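# Move three sand cores from mould to plywood boards

## Task

Lift out three sand cores: the long core with a rounded nose, plus the two upright bladed cores in the mould half on the robot's right (-y side). Set all three down on the plywood boards next to the mould and release them. The remaining two cores must stay upright in the mould.

## Robot and tools

Robot: two arms, left_arm (on the +y side) and right_arm (on the -y side). Each has six joints, listed base to gripper as waist, shoulder, elbow, wrist pitch, wrist yaw, wrist roll, plus a two-finger gripper. Stated joint ranges in rad: waist -2.618 to 3.054, shoulder 0.000 to 3.142, elbow 0.000 to 3.142, wrist pitch -1.571 to 1.571, wrist yaw -1.571 to 1.571, wrist roll -2.094 to 2.094. Real ends may differ by up to 0.059 rad either way.

Frames: the scene frame has its origin at table-top height, halfway between the nominal bases, +x pointing out over the table, +y toward left_arm, +z up. Image left/right does not match arm names. Calibrated bases: left_arm at (+0.031, +0.345, 0) m, quat_wxyz (+1.000, 0, 0, +0.008); right_arm at (+0.030, -0.335, 0) m, quat_wxyz (+1.000, 0, 0, -0.014). Hand positions, orientations and wrist-camera poses are reported in each arm's own base frame; the table and fixed cameras use the scene frame. Printed hand poses can be a few cm off, more at long reach. A gripper's fingers point along its +z and close along its y; end_effector_position sits between the pads, about 1 cm short of the tips.

Row layout (used by every moving tool): one flat list of 14 numbers covering both arms. Numbers 1-6 are left_arm joint offsets, 7 is left_arm opening, 8-13 are right_arm joint offsets, 14 is right_arm opening. Every number lies in [-1, 1], even for an arm you leave still. Joint numbers are scaled offsets, not poses: 1.0 equals 2.224 rad for waist, shoulder and elbow, and 8.485 rad for the three wrist joints. They are measured from the Joint targets as they stood when the action (or move) began, not from the previous row, so sending the same offset again moves further. Sending 0 for all six joints of an arm re-commands its current targets. The opening is absolute: +1 fully open, -1 closed; values in between aim grip_measured at that reading. To keep a gripper unchanged, resend its present command (0 means half-closed, not 'no change').

execute_actions(actions, cameras): actions is a list of actions; each action is a list of 1 to 15 rows, one per 1/30 s control step; a short action repeats its final row until 15 steps. An empty list just reports state and images. An action is rejected for both arms if it would push a joint more than 0.059 rad beyond its range; a malformed or out-of-range first action voids the whole call. cameras: list of names (cam_left_wrist, cam_right_wrist), [] for none, null or ["all"] for all.

move(target, speed, blend, opening_speed, blocking, cameras): target is one 14-number row or a list of up to 15 rows; all rows are offsets from the same starting Joint targets. All joints move together along interpolated paths (at least 0.5 s, at most 10 s total), with no collision avoidance. speed in rad/s for the joint with farthest to travel, 0.01 to 12.57, default 0.5; one value or one per target. blend in rad rounds corners in a list. opening_speed (0.2 or more, scale units per second) ramps the grippers; use it slowly on fragile parts. blocking=false returns after about 0.5 s while the move continues. The result adds a 'move:' line: done, off_target (rested more than 0.035 rad from target), moving, held, or fault, with limits=held if steps were withheld. done/off_target say nothing about contact.

wait(seconds 0 to 10, cameras): lets time pass holding last commands. stop(cameras): brakes a running move. zoom_image(camera, region=[x0, y0, x1, y1] in pixels, at most 504 by 504): enlarged view of the newest image from cam_left_wrist or cam_right_wrist (each 896x504). finished_scene(scene): ends the current scene, given its number; call nothing after it in that reply.

Result lines: Joint positions and Joint velocities give six joint values per arm (rad, rad/s) followed by the pad gap (m; 0.094 fully open). Joint targets are the base for your next offsets. grip_measured uses the opening scale; empty it reads up to 2.7 mm wide, on a hard part up to about 3 mm narrow. grip_effort_nm is gripper motor effort (negative closes), not pad force. Joint torques include gravity and friction, with offsets; joints 1-3 wrap at ±28 N m. 'joint sent to its limit' marks a joint driven to its end; 'joint command not followed' means the clearance check altered targets; 'within noise' velocities mean the arm is still. Tool commands shows current gripper commands.

Motion notes: per step each target may lead the measured angle by at most 0.339 rad (large joints) or 2.2 rad (wrist); targets putting a gripper more than 200 mm off are scaled back, so big moves take several actions. An arm blocked by contact keeps pressing until you command its targets back past its measured positions. To release, command an opening well above grip_measured; grippers squeeze roughly 50-64 N per pad.

Avoid: dropping cores or releasing them while moving, knocking the other two cores over, fast contacts or hard presses on fixed things, any contact between the arms (including gripping the other arm's fingers), strain on the wrist camera cables, and anything leaving the table. Long holding, stretched poses or pushing against unreachable targets heat motors: MOTOR HOT at 75 °C, an OVER-TEMPERATURE FAULT folding the arm at 90 °C, collapse at 100 °C. Loose objects may occasionally be nudged by outside pushes.

Each tool is called as name([rows], argument=value, ...), one row to a line, values as JSON.

## Session

execute_actions(actions=[])

Scene clock: 0.00 s.
left_arm: end_effector_position=(+0.3628, -0.0246, +0.2018) grip_measured=+1.000 grip_effort_nm=n/a end_effector_quat_wxyz=(+0.567, -0.059, +0.819, -0.064) | right_arm: end_effector_position=(+0.3464, +0.0128, +0.2780) grip_measured=+1.000 grip_effort_nm=n/a end_effector_quat_wxyz=(+0.512, -0.227, +0.829, +0.002)
Joint positions: left_arm=[-0.096 1.023 0.565 0.102 -0.051 -0.204 0.094] | right_arm=[-0.157 1.051 1.019 -0.506 -0.374 -0.477 0.094]
Joint velocities: within noise
Joint torques (N m): no reading
Heat: left arm: 32 °C; right arm: 36 °C.
Joint targets: left_arm=[-0.096 1.015 0.574 0.108 -0.052 -0.203] | right_arm=[-0.157 1.043 1.031 -0.504 -0.378 -0.476]
Tool commands: left_gripper/opening=+1.0 right_gripper/opening=+1.0

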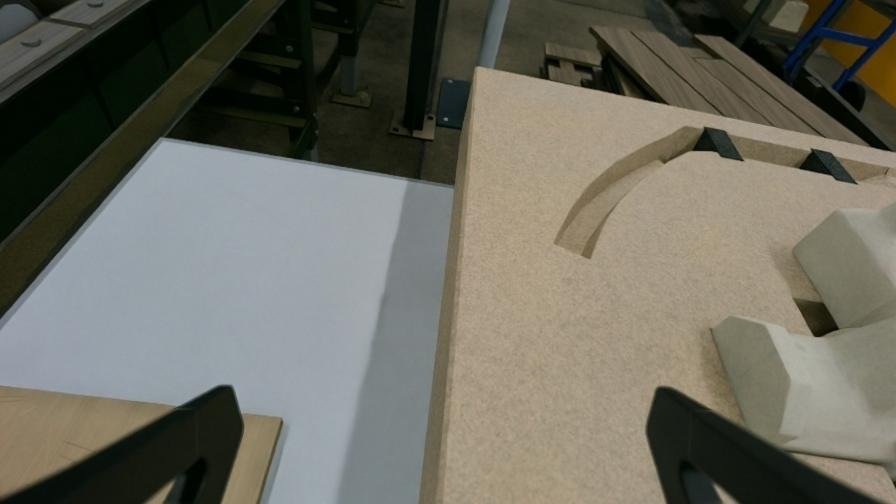

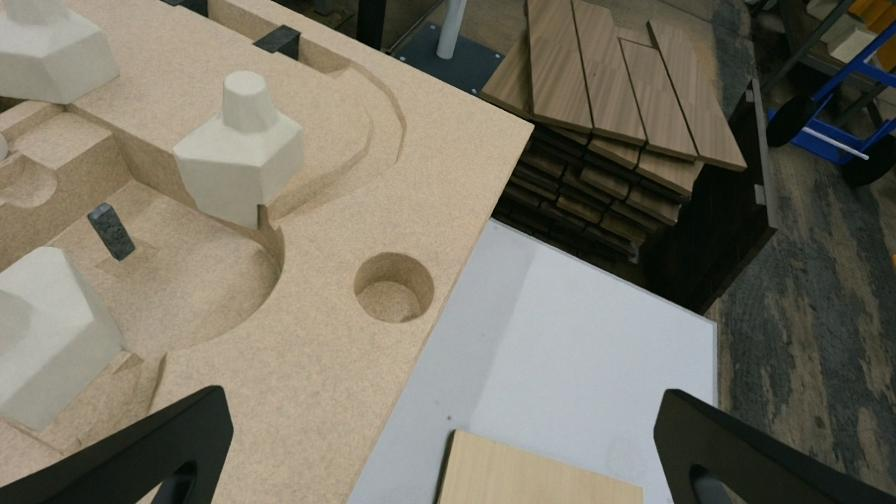

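move(target=[-0.182,0.353,0.551,-0.1895,0.0061,0.0239,1,0.2055,0.3404,0.3458,-0.1174,0.0445,0.0561,1], speed=0.8)

Scene clock: 19.33 s.
left_arm: end_effector_position=(+0.2988, -0.1594, +0.1843) grip_measured=+1.000 grip_effort_nm=0.027 end_effector_quat_wxyz=(+0.034, +0.242, +0.970, -0.006) | right_arm: end_effector_position=(+0.3248, +0.1018, +0.1812) grip_measured=+1.000 grip_effort_nm=0.022 end_effector_quat_wxyz=(+0.032, -0.152, +0.988, +0.008)
Joint positions: left_arm=[-0.496 1.784 1.775 -1.492 -0.006 -0.006 0.094] | right_arm=[0.297 1.791 1.771 -1.484 -0.006 -0.008 0.094]
Joint velocities: within noise
Joint torques (N m): left_arm=[-0.24 -6.02 6.65 0.5 0.11 0.02] | right_arm=[0.29 -6.5 7.43 0.03 0.05 0.05]
Heat: left arm: 35 °C; right arm: 38 °C.
Joint targets: left_arm=[-0.500 1.800 1.800 -1.500 0.000 0.000] | right_arm=[0.300 1.800 1.800 -1.501 0.000 0.000]
move: done

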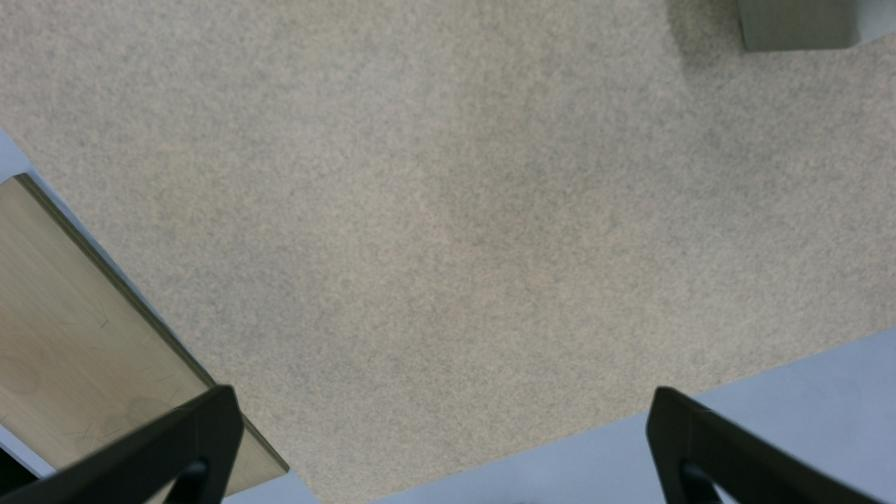

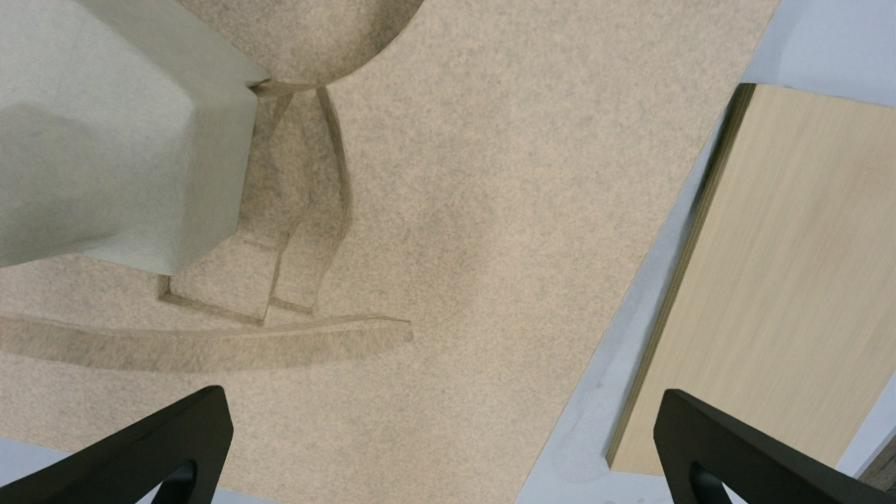

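move(target=[-0.05,-0.3597,-0.1799,0.0236,0,0,1,0.05,-0.3597,-0.1799,0.0236,0,0,1], speed=0.8)

zoom_image(camera="cam_right_wrist", region=[0, 0, 504, 504])

zoom_image(camera="cam_left_wrist", region=[392, 0, 896, 504])

Scene clock: 26.00 s.
left_arm: end_effector_position=(+0.1933, -0.1308, +0.2945) grip_measured=+1.000 grip_effort_nm=0.022 end_effector_quat_wxyz=(+0.310, +0.278, +0.904, -0.094) | right_arm: end_effector_position=(+0.2127, +0.0930, +0.2939) grip_measured=+1.000 grip_effort_nm=0.027 end_effector_quat_wxyz=(+0.315, -0.194, +0.927, +0.066)
Joint positions: left_arm=[-0.604 1.003 1.406 -1.314 -0.006 -0.006 0.094] | right_arm=[0.404 1.003 1.407 -1.32 -0.005 -0.007 0.094]
Joint velocities: within noise
Joint torques (N m): left_arm=[-0.57 -0.83 3.88 1.76 0.1 0.01] | right_arm=[0.61 -0.88 4.42 1.28 0.03 0.04]
Heat: left arm: 35 °C; right arm: 37 °C.
Joint targets: left_arm=[-0.612 1.000 1.400 -1.300 0.000 0.000] | right_arm=[0.411 1.000 1.400 -1.300 -0.001 0.000]
move: done

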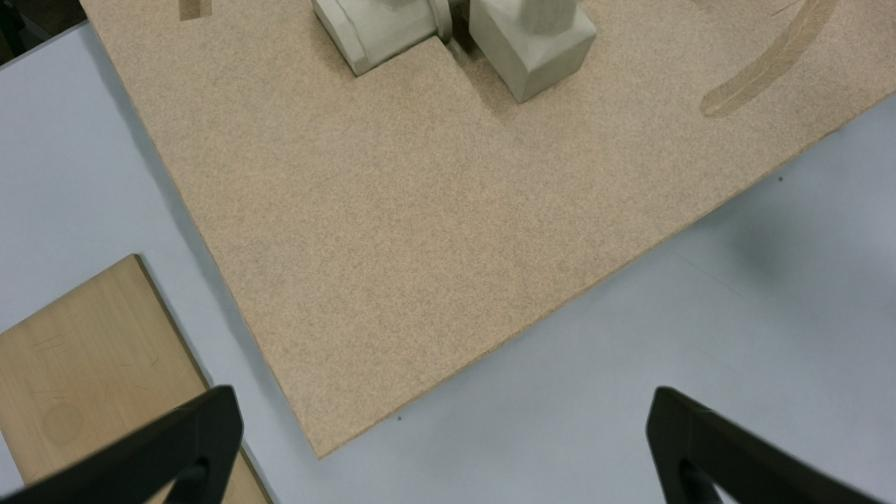

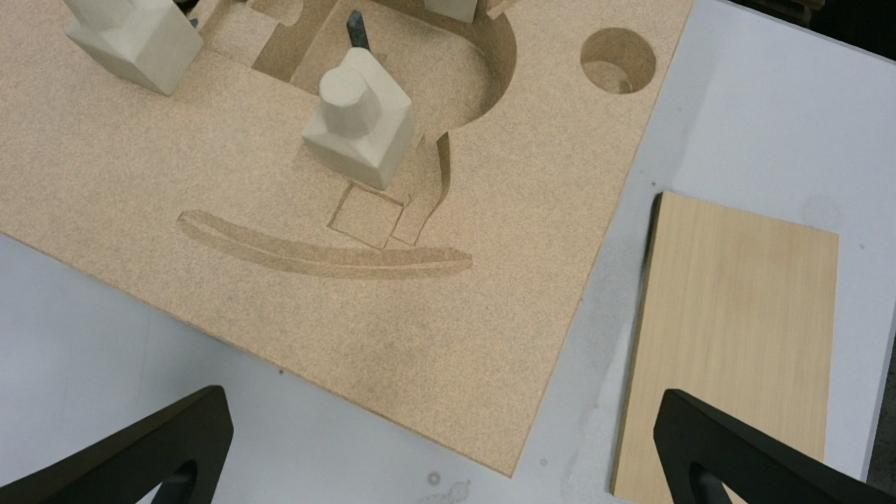

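Scaled by 1.000.

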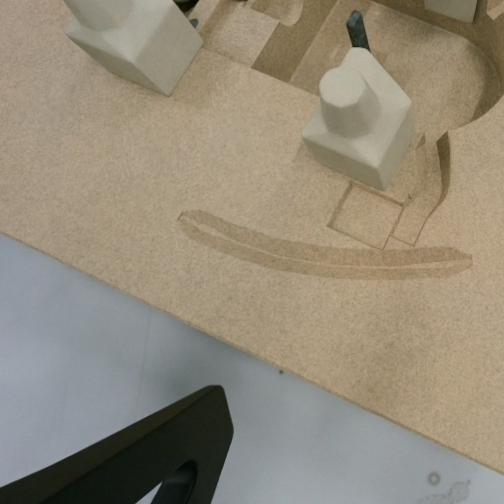

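Scaled by 1.000.

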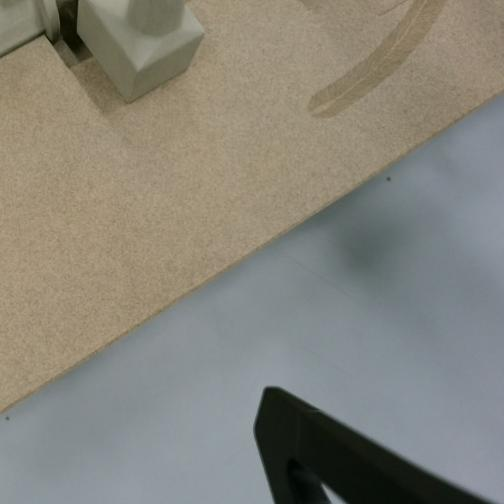

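move(target=[0.05,0,0,0.06,0,0,1,-0.03,0,0,0.06,0,0,1], speed=0.8)

Scene clock: 29.90 s.
left_arm: end_effector_position=(+0.2719, -0.1492, +0.3938) grip_measured=+1.000 grip_effort_nm=0.027 end_effector_quat_wxyz=(+0.533, +0.206, +0.809, -0.138) | right_arm: end_effector_position=(+0.2900, +0.1082, +0.3928) grip_measured=+1.000 grip_effort_nm=0.027 end_effector_quat_wxyz=(+0.540, -0.150, +0.823, +0.096)
Joint positions: left_arm=[-0.508 1.003 1.406 -0.808 -0.006 -0.006 0.094] | right_arm=[0.351 1.003 1.407 -0.814 -0.005 -0.007 0.094]
Joint velocities: within noise
Joint torques (N m): left_arm=[0.68 -1.28 4.26 2.32 0.08 -0.01] | right_arm=[-0.59 -1.26 4.81 1.69 0.04 0.04]
Heat: left arm: 35 °C; right arm: 37 °C.
Joint targets: left_arm=[-0.501 1.000 1.400 -0.791 0.000 0.000] | right_arm=[0.344 1.000 1.400 -0.791 0.000 0.000]
move: done

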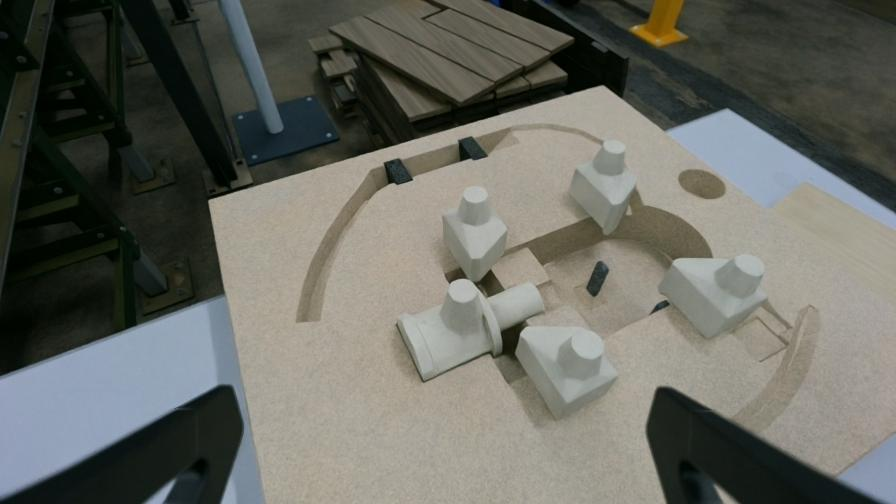

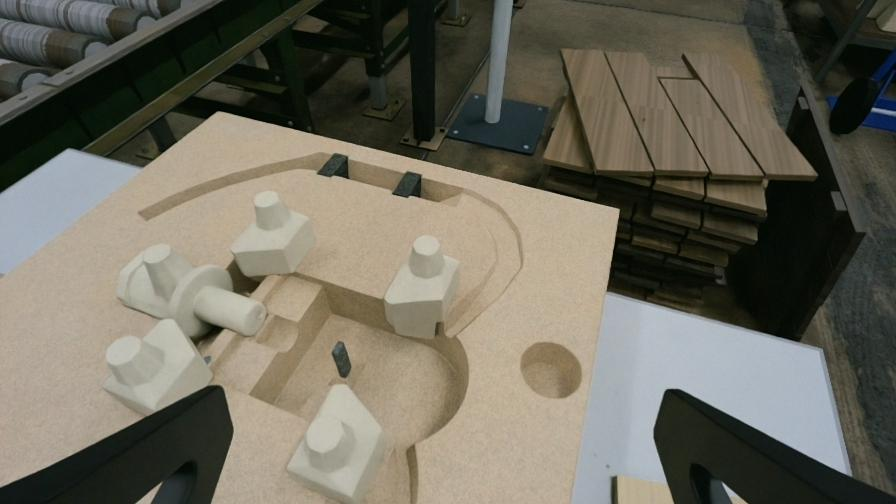

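move(target=[-0.0156,0.4676,0.3739,-0.0472,0,0,1,0.0962,0.243,0.0947,-0.0329,0,0,1], speed=0.8)

Scene clock: 85.70 s.
left_arm: end_effector_position=(+0.4346, -0.2507, +0.2429) grip_measured=+1.000 grip_effort_nm=0.032 end_effector_quat_wxyz=(+0.266, +0.247, +0.929, -0.070) | right_arm: end_effector_position=(+0.3270, +0.2044, +0.2394) grip_measured=+1.000 grip_effort_nm=0.027 end_effector_quat_wxyz=(+0.263, -0.267, +0.924, +0.076)
Joint positions: left_arm=[-0.527 2.035 2.207 -1.185 -0.006 -0.006 0.094] | right_arm=[0.554 1.539 1.58 -1.058 -0.004 -0.007 0.094]
Joint velocities: within noise
Joint torques (N m): left_arm=[-0.49 -9.05 7.05 1.4 0.09 0] | right_arm=[0.38 -5.5 8.18 0.84 0.03 0.05]
Heat: left arm: 42 °C; right arm: 44 °C.
Joint targets: left_arm=[-0.535 2.041 2.231 -1.191 0.000 0.000] | right_arm=[0.558 1.541 1.611 -1.071 -0.001 0.000]
move: done

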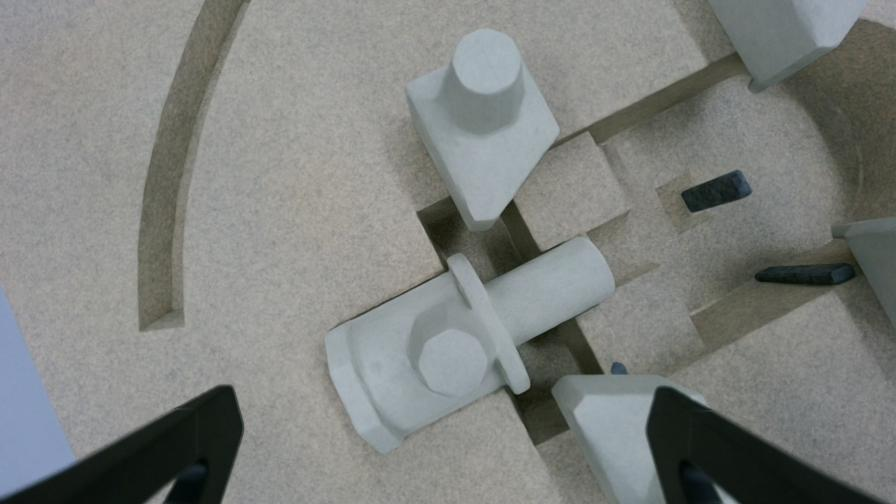

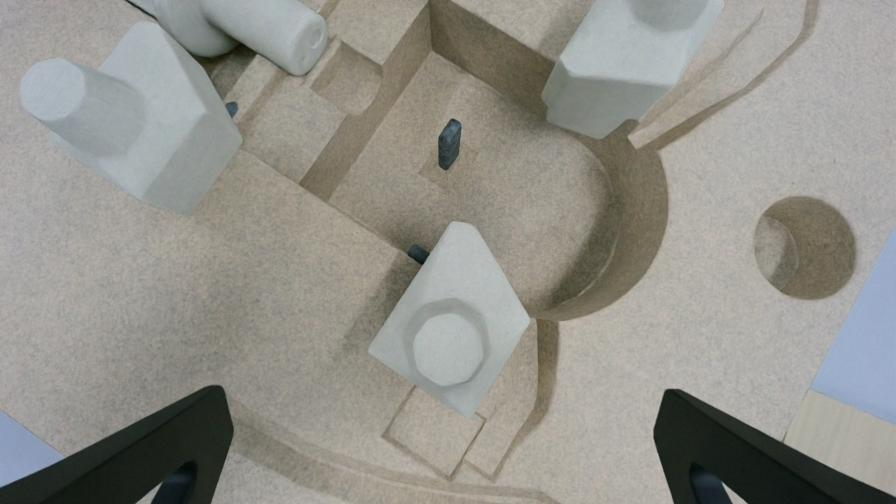

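move(target=[0,0,0,0,0,0,0.1,0,-0.0023,-0.1433,0.0371,0,0,0.4], speed=0.5)

Scene clock: 106.17 s.
left_arm: end_effector_position=(+0.4344, -0.2506, +0.2428) grip_measured=+0.102 grip_effort_nm=-0.081 end_effector_quat_wxyz=(+0.266, +0.247, +0.929, -0.070) | right_arm: end_effector_position=(+0.3347, +0.2092, +0.1684) grip_measured=+0.403 grip_effort_nm=-0.125 end_effector_quat_wxyz=(+0.261, -0.267, +0.925, +0.075)
Joint positions: left_arm=[-0.527 2.035 2.207 -1.186 -0.006 -0.006 0.052] | right_arm=[0.554 1.539 1.297 -0.779 -0.004 -0.007 0.066]
Joint velocities: within noise
Joint torques (N m): left_arm=[-0.57 -9.07 6.99 1.4 0.11 0] | right_arm=[0.4 -6.13 5.59 1.17 0.02 0.04]
Heat: left arm: 39 °C; right arm: 40 °C.
Joint targets: left_arm=[-0.535 2.041 2.231 -1.191 0.000 0.000] | right_arm=[0.558 1.536 1.292 -0.756 -0.001 0.000]
move: done

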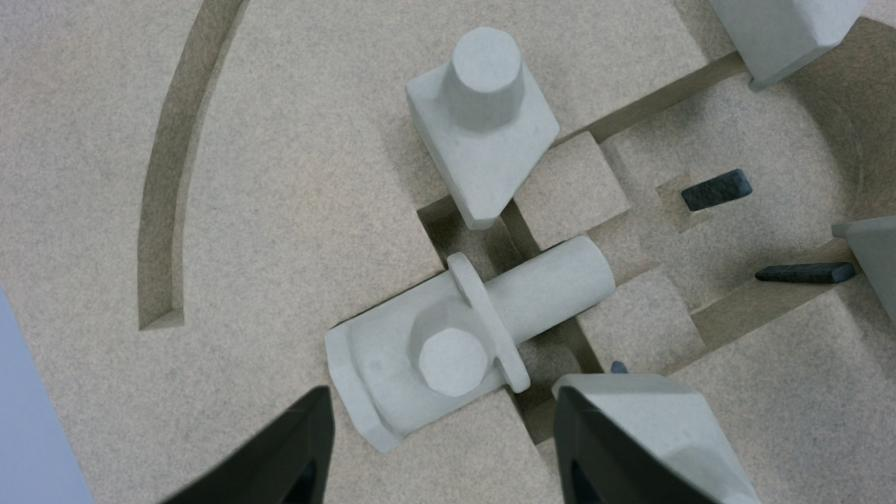

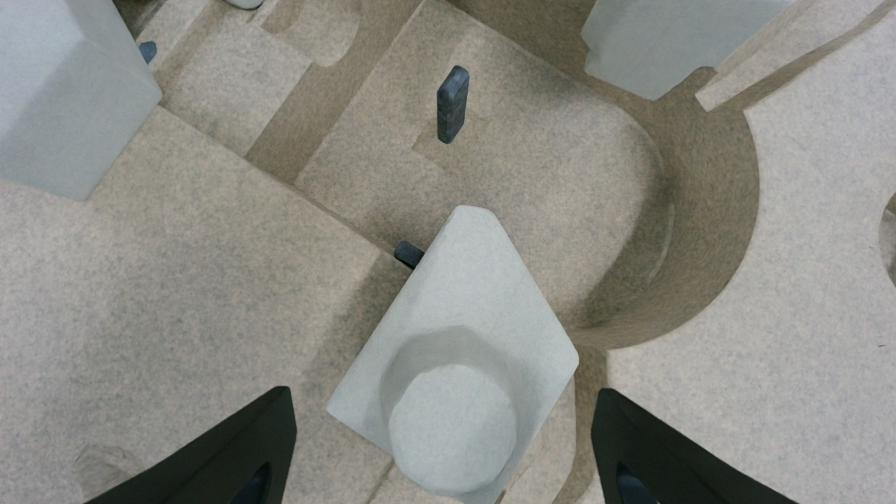

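move(target=[0,0,0,0,0,0,0.1,0,0,-0.0121,0.0032,0,0,0.4], speed=0.3, cameras=[])

move(target=[0,0,0,0,0,0,0.1,0,0,0,0,0,0,-0.7], opening_speed=0.8)

Scene clock: 110.53 s.
left_arm: end_effector_position=(+0.4344, -0.2506, +0.2427) grip_measured=+0.102 grip_effort_nm=-0.071 end_effector_quat_wxyz=(+0.265, +0.247, +0.929, -0.070) | right_arm: end_effector_position=(+0.3354, +0.2096, +0.1632) grip_measured=+0.403 grip_effort_nm=-0.129 end_effector_quat_wxyz=(+0.263, -0.267, +0.924, +0.076)
Joint positions: left_arm=[-0.527 2.035 2.207 -1.187 -0.006 -0.006 0.052] | right_arm=[0.554 1.539 1.274 -0.752 -0.004 -0.007 0.066]
Joint velocities: within noise
Joint torques (N m): left_arm=[-0.62 -9.13 6.93 1.41 0.08 0.02] | right_arm=[0.35 -6.13 5.31 1.16 0.02 0.05]
Heat: left arm: 38 °C; right arm: 40 °C.
Joint targets: left_arm=[-0.535 2.041 2.231 -1.191 0.000 0.000] | right_arm=[0.558 1.536 1.265 -0.728 -0.001 0.000]
move: done
No camera images: "cameras" was empty.

Scene clock: 112.13 s.
left_arm: end_effector_position=(+0.4344, -0.2506, +0.2427) grip_measured=+0.102 grip_effort_nm=-0.090 end_effector_quat_wxyz=(+0.265, +0.247, +0.929, -0.070) | right_arm: end_effector_position=(+0.3359, +0.2092, +0.1633) grip_measured=-0.377 grip_effort_nm=-1.004 end_effector_quat_wxyz=(+0.264, -0.267, +0.924, +0.074)
Joint positions: left_arm=[-0.527 2.035 2.207 -1.187 -0.006 -0.006 0.052] | right_arm=[0.554 1.539 1.274 -0.751 -0.001 -0.007 0.029]
Joint velocities: within noise
Joint torques (N m): left_arm=[-0.65 -9.1 6.99 1.42 0.1 0.01] | right_arm=[0.36 -6.12 5.29 1.16 0 0.05]
Heat: left arm: 38 °C; right arm: 40 °C.
Joint targets: left_arm=[-0.535 2.041 2.231 -1.191 0.000 0.000] | right_arm=[0.558 1.536 1.265 -0.729 0.000 0.000]
move: done

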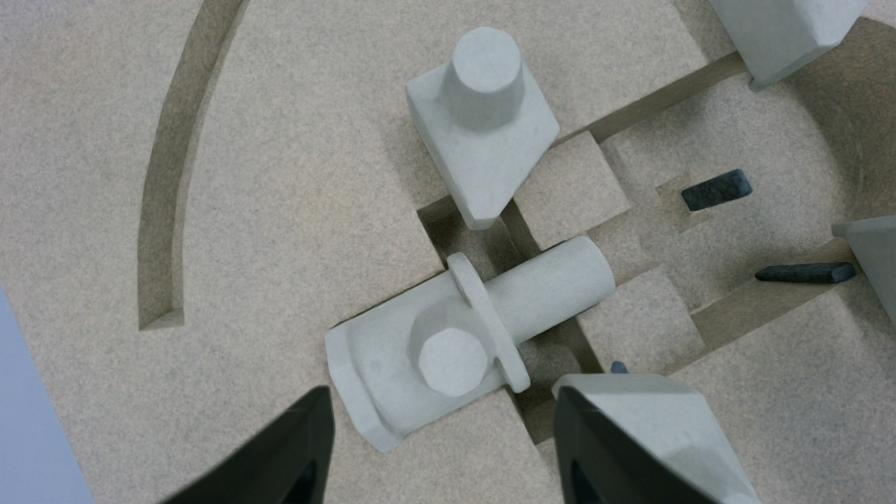

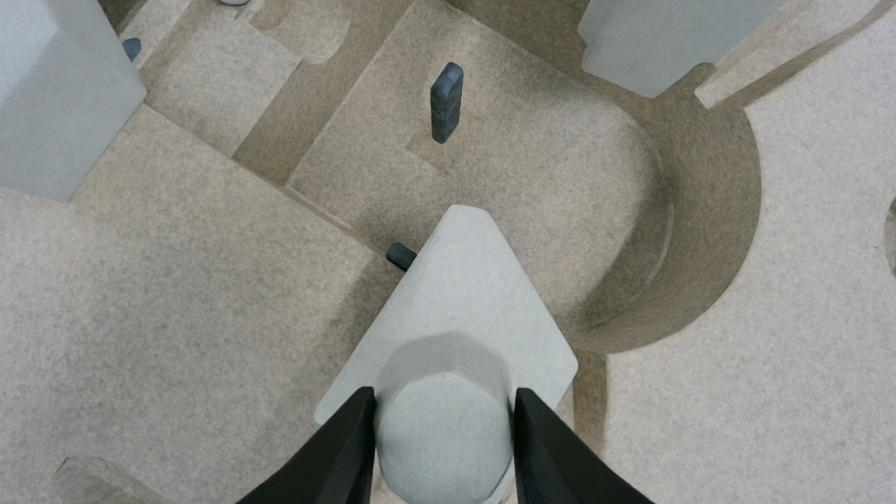

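move([
  [0,0,0,0,0,0,0.1,0,0.0067,0.1004,-0.0246,0,0,-0.7],
  [0,0,0,0,0,0,0.1,0,0.0331,0.2249,-0.0503,0,0,-0.7],
], speed=0.4, blend=0.05)

Scene clock: 119.80 s.
left_arm: end_effector_position=(+0.4344, -0.2506, +0.2427) grip_measured=+0.102 grip_effort_nm=-0.081 end_effector_quat_wxyz=(+0.265, +0.247, +0.929, -0.070) | right_arm: end_effector_position=(+0.3284, +0.2045, +0.2481) grip_measured=-0.378 grip_effort_nm=-0.999 end_effector_quat_wxyz=(+0.236, -0.269, +0.932, +0.067)
Joint positions: left_arm=[-0.527 2.035 2.207 -1.187 -0.006 -0.006 0.052] | right_arm=[0.554 1.612 1.721 -1.184 -0.001 -0.007 0.029]
Joint velocities: within noise
Joint torques (N m): left_arm=[-0.54 -9.13 6.95 1.4 0.11 0.01] | right_arm=[0.31 -6.34 9.1 1.13 -0.02 0.04]
Heat: left arm: 38 °C; right arm: 40 °C.
Joint targets: left_arm=[-0.535 2.041 2.231 -1.191 0.000 0.000] | right_arm=[0.558 1.609 1.765 -1.155 0.000 0.000]
move: off_target (right_arm); right_arm: the elbow is farthest, 0.045 rad from its target

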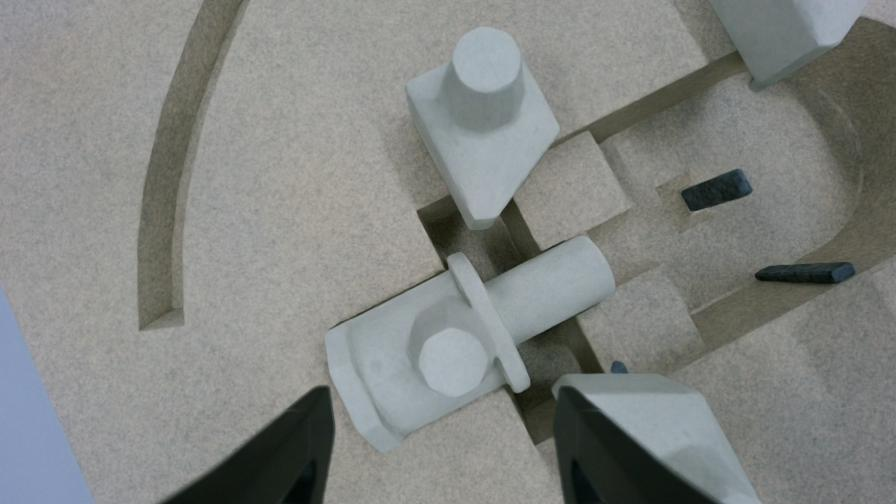

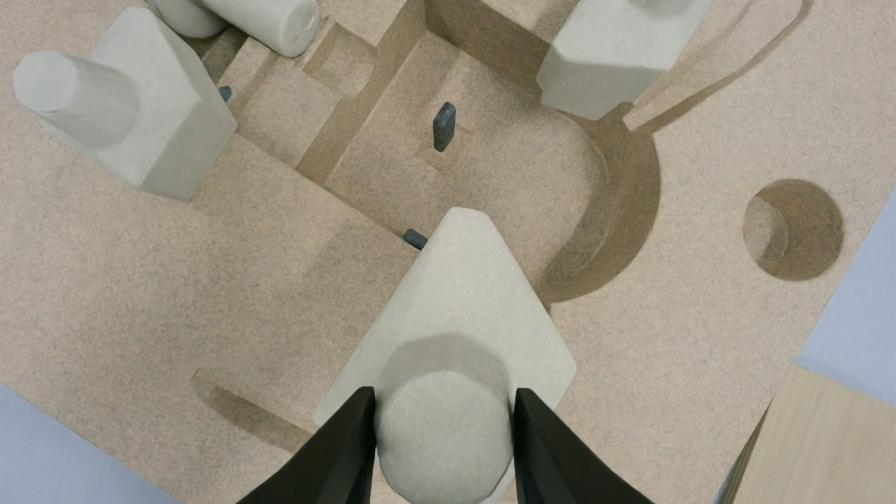

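move(target=[-0.1,-0.4676,-0.3739,0.0472,0,0,1,0,0,0,0,0,0,-0.7], speed=0.8, cameras=["cam_left_wrist"])

Scene clock: 124.57 s.
left_arm: end_effector_position=(+0.2274, -0.2096, +0.3955) grip_measured=+0.998 grip_effort_nm=0.144 end_effector_quat_wxyz=(+0.514, +0.302, +0.777, -0.202) | right_arm: end_effector_position=(+0.3282, +0.2044, +0.2480) grip_measured=-0.378 grip_effort_nm=-1.004 end_effector_quat_wxyz=(+0.235, -0.269, +0.932, +0.066)
Joint positions: left_arm=[-0.75 1 1.408 -0.808 -0.004 -0.005 0.094] | right_arm=[0.554 1.612 1.721 -1.185 -0.001 -0.007 0.029]
Joint velocities: within noise
Joint torques (N m): left_arm=[-0.51 -1.02 4.11 2.35 0.07 0] | right_arm=[0.42 -6.31 9.11 1.15 -0.01 0.04]
Heat: left arm: 38 °C; right arm: 39 °C.
Joint targets: left_arm=[-0.758 1.000 1.400 -0.791 0.000 0.000] | right_arm=[0.558 1.609 1.765 -1.155 0.000 0.000]
move: off_target (right_arm); right_arm: the elbow is farthest, 0.044 rad from its target
Images, in order (width x height): cam_left_wrist 896x504.

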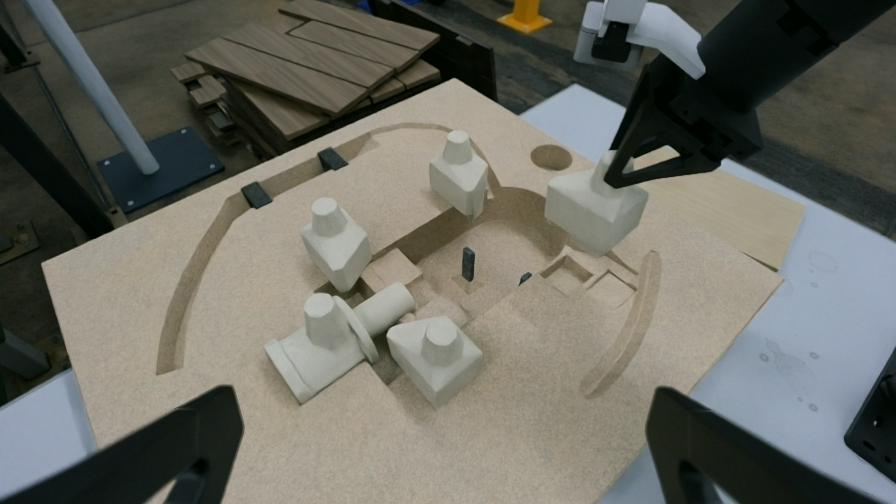

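zoom_image(camera="cam_left_wrist", region=[400, 80, 800, 330])

Scaled by 1.260.

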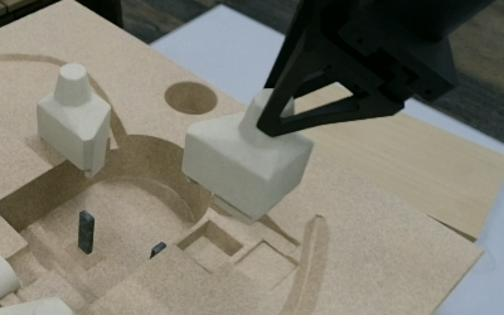

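move(target=[-0.0638,0.0899,-0.4272,0.1993,0,0,1,0,-0.049,0.0607,-0.0289,0,0,-0.7], speed=0.8, cameras=["cam_left_wrist"])

Scene clock: 139.00 s.
left_arm: end_effector_position=(+0.2480, -0.3045, +0.2792) grip_measured=+0.998 grip_effort_nm=0.139 end_effector_quat_wxyz=(+0.682, +0.280, +0.592, -0.326) | right_arm: end_effector_position=(+0.2866, +0.1787, +0.2911) grip_measured=-0.378 grip_effort_nm=-1.004 end_effector_quat_wxyz=(+0.220, -0.270, +0.935, +0.062)
Joint positions: left_arm=[-0.892 1.194 0.456 0.881 -0.004 -0.005 0.094] | right_arm=[0.554 1.541 1.856 -1.425 -0.001 -0.007 0.029]
Joint velocities: within noise
Joint torques (N m): left_arm=[-0.51 -2.65 4.77 2.37 0.08 0] | right_arm=[0.39 -8.35 8.51 1.05 0 0.04]
Heat: left arm: 41 °C; right arm: 39 °C.
Joint targets: left_arm=[-0.899 1.200 0.450 0.900 0.000 0.000] | right_arm=[0.558 1.500 1.900 -1.400 0.000 0.000]
move: off_target (right_arm); right_arm: the elbow is farthest, 0.044 rad from its target
Images, in order (width x height): cam_left_wrist 896x504.

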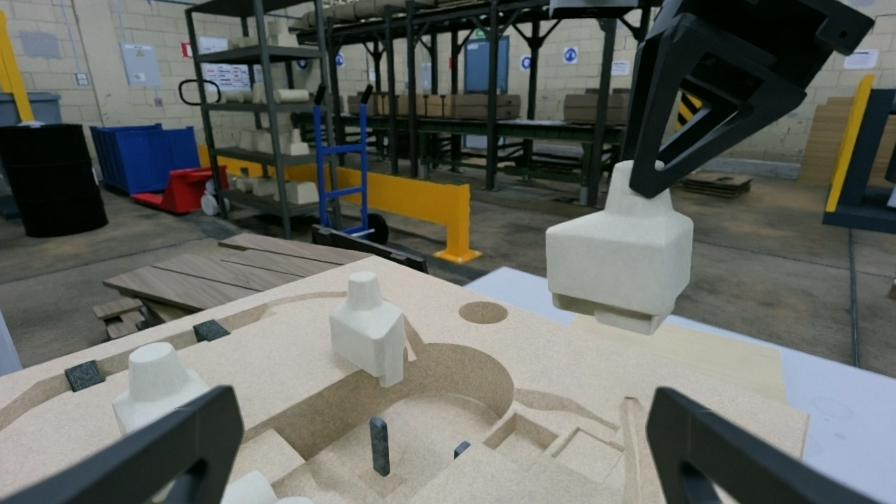

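move(target=[0,0,0,0,0,0,1,-0.446,-0.1206,-0.2405,0.0314,0,0,-0.7], speed=0.8)

Scene clock: 156.93 s.
left_arm: end_effector_position=(+0.2480, -0.3045, +0.2795) grip_measured=+0.998 grip_effort_nm=0.139 end_effector_quat_wxyz=(+0.682, +0.280, +0.592, -0.326) | right_arm: end_effector_position=(+0.2662, -0.1219, +0.2293) grip_measured=-0.378 grip_effort_nm=-1.004 end_effector_quat_wxyz=(+0.227, +0.205, +0.951, -0.052)
Joint positions: left_arm=[-0.892 1.194 0.456 0.882 -0.004 -0.004 0.094] | right_arm=[-0.431 1.268 1.36 -1.194 0.003 -0.007 0.029]
Joint velocities: within noise
Joint torques (N m): left_arm=[-0.55 -2.61 4.72 2.35 0.07 -0.02] | right_arm=[-0.25 -6.22 5.93 1.39 -0.05 0.04]
Heat: left arm: 43 °C; right arm: 39 °C.
Joint targets: left_arm=[-0.899 1.200 0.450 0.901 0.000 0.000] | right_arm=[-0.434 1.232 1.365 -1.134 -0.001 0.000]
move: off_target (right_arm); right_arm: the wrist pitch is farthest, 0.060 rad from its target

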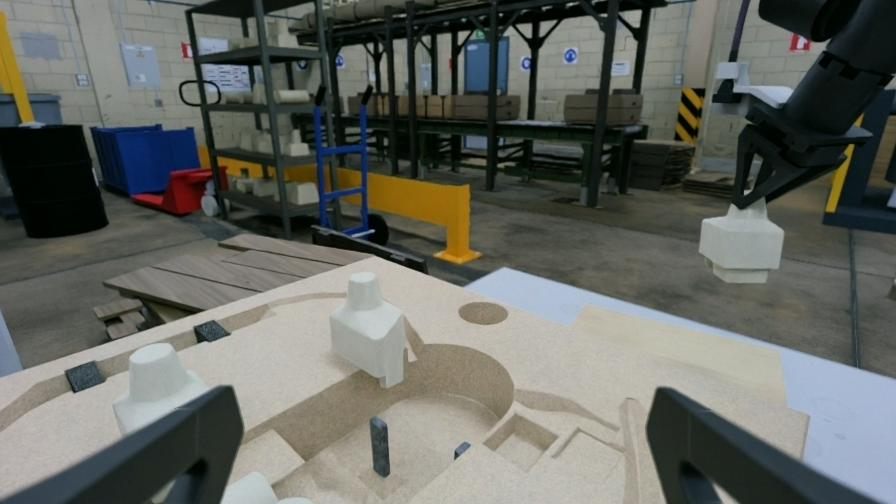

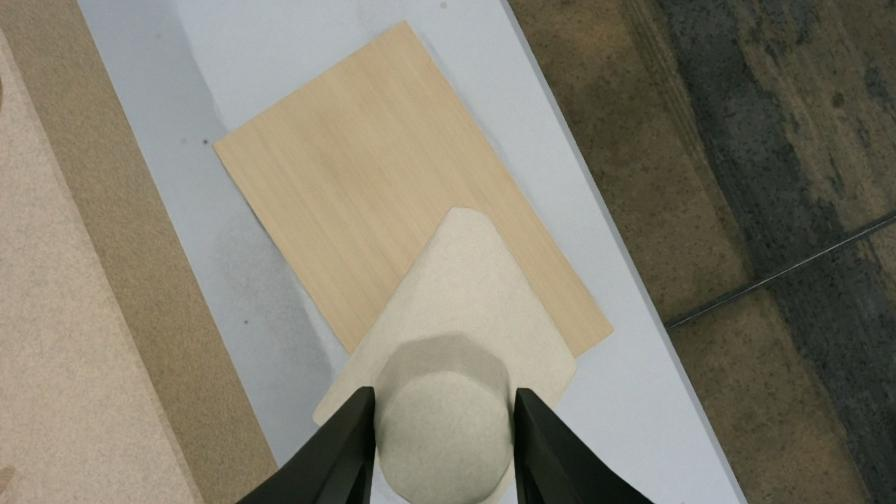

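move(target=[0,0,0,0,0,0,1,0.0562,0.079,-0.1228,0.0613,0,0,-0.7], speed=0.5)

zoom_image(camera="cam_left_wrist", region=[600, 100, 896, 400])

Scene clock: 168.23 s.
left_arm: end_effector_position=(+0.2480, -0.3045, +0.2795) grip_measured=+0.998 grip_effort_nm=0.144 end_effector_quat_wxyz=(+0.682, +0.280, +0.592, -0.326) | right_arm: end_effector_position=(+0.3444, -0.1113, +0.1426) grip_measured=-0.378 grip_effort_nm=-1.009 end_effector_quat_wxyz=(+0.269, +0.148, +0.951, -0.045)
Joint positions: left_arm=[-0.892 1.194 0.456 0.882 -0.004 -0.004 0.094] | right_arm=[-0.314 1.416 1.083 -0.685 0.002 -0.007 0.029]
Joint velocities: within noise
Joint torques (N m): left_arm=[-0.57 -2.66 4.74 2.38 0.06 0.02] | right_arm=[0.5 -5.55 6.63 1.62 -0.03 0.03]
Heat: left arm: 44 °C; right arm: 40 °C.
Joint targets: left_arm=[-0.899 1.200 0.450 0.900 0.000 0.000] | right_arm=[-0.309 1.408 1.092 -0.614 -0.001 0.000]
move: off_target (right_arm); right_arm: the wrist pitch is farthest, 0.071 rad from its target

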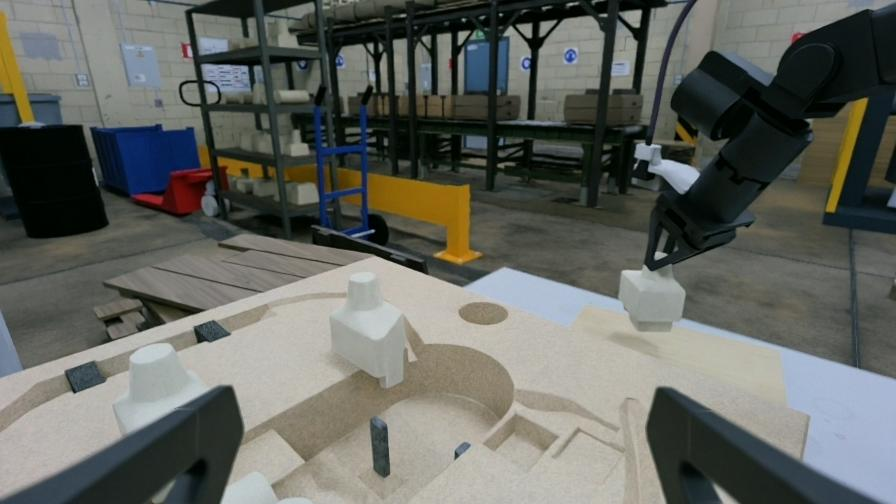

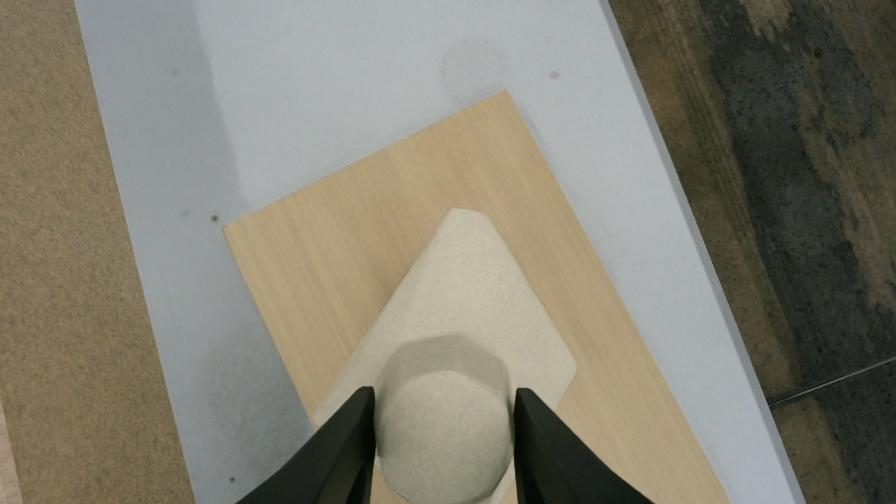

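Scaled by 1.680.

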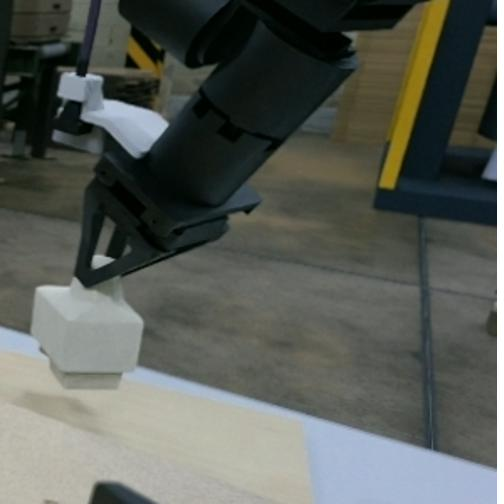

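move(target=[0,0,0,0,0,0,1,0,0.0055,-0.0315,0.0097,0,0,-0.7], speed=0.15, cameras=["cam_right_wrist"])

move(target=[0,0,0,0,0,0,1,0,0.0027,-0.0158,0.0049,0,0,-0.7], speed=0.1)

zoom_image(camera="cam_left_wrist", region=[600, 100, 896, 400])

Scene clock: 172.67 s.
left_arm: end_effector_position=(+0.2480, -0.3045, +0.2795) grip_measured=+0.998 grip_effort_nm=0.134 end_effector_quat_wxyz=(+0.682, +0.280, +0.592, -0.326) | right_arm: end_effector_position=(+0.3456, -0.1115, +0.1258) grip_measured=-0.378 grip_effort_nm=-1.004 end_effector_quat_wxyz=(+0.273, +0.147, +0.950, -0.045)
Joint positions: left_arm=[-0.892 1.194 0.456 0.882 -0.004 -0.004 0.094] | right_arm=[-0.314 1.424 1.018 -0.605 0.002 -0.007 0.029]
Joint velocities: within noise
Joint torques (N m): left_arm=[-0.58 -2.56 4.77 2.38 0.07 -0.04] | right_arm=[0.47 -5.19 6.23 1.66 -0.03 0.04]
Heat: left arm: 44 °C; right arm: 41 °C.
Joint targets: left_arm=[-0.899 1.200 0.450 0.900 0.000 0.000] | right_arm=[-0.309 1.420 1.022 -0.532 0.000 0.000]
move: off_target (right_arm); right_arm: the wrist pitch is farthest, 0.073 rad from its target
Images, in order (width x height): cam_right_wrist 896x504.

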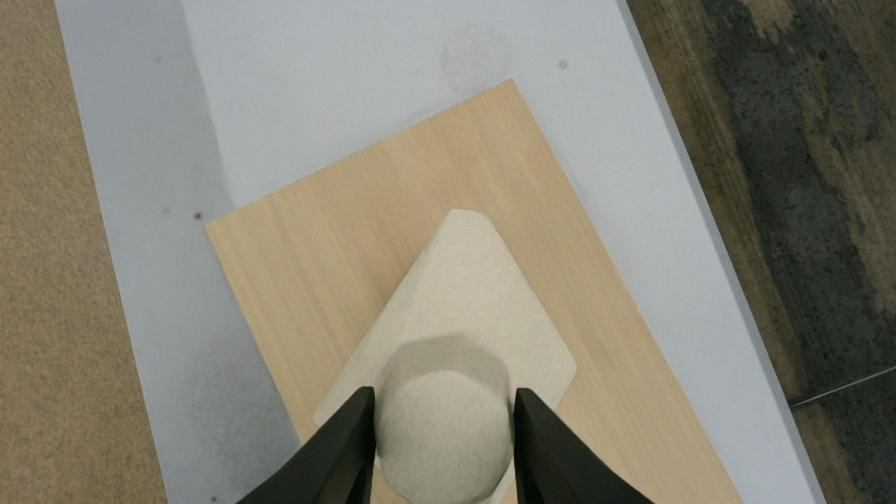

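Scene clock: 173.53 s.
left_arm: end_effector_position=(+0.2480, -0.3045, +0.2795) grip_measured=+0.998 grip_effort_nm=0.149 end_effector_quat_wxyz=(+0.682, +0.280, +0.592, -0.326) | right_arm: end_effector_position=(+0.3510, -0.1131, +0.1243) grip_measured=-0.378 grip_effort_nm=-1.009 end_effector_quat_wxyz=(+0.288, +0.147, +0.945, -0.047)
Joint positions: left_arm=[-0.892 1.194 0.456 0.882 -0.004 -0.004 0.094] | right_arm=[-0.314 1.424 0.994 -0.549 0.002 -0.007 0.029]
Joint velocities: within noise
Joint torques (N m): left_arm=[-0.55 -2.58 4.86 2.36 0.07 0] | right_arm=[0.43 -4.75 5.46 1.5 -0.03 0.03]
Heat: left arm: 44 °C; right arm: 41 °C.
Joint targets: left_arm=[-0.899 1.200 0.450 0.900 0.000 0.000] | right_arm=[-0.309 1.426 0.987 -0.490 -0.001 0.000]
move: off_target (right_arm); right_arm: the wrist pitch is farthest, 0.059 rad from its target

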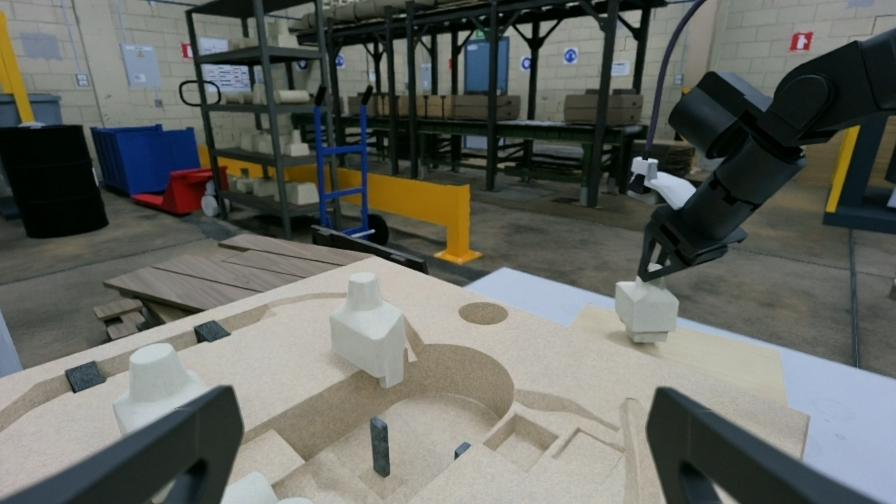

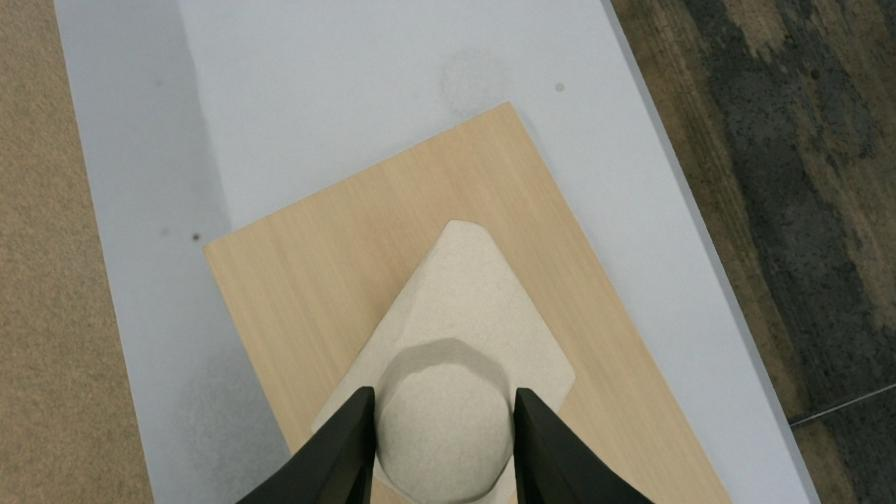

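Scaled by 1.680.

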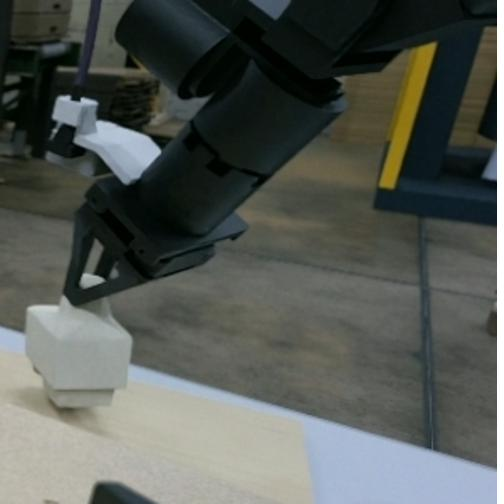

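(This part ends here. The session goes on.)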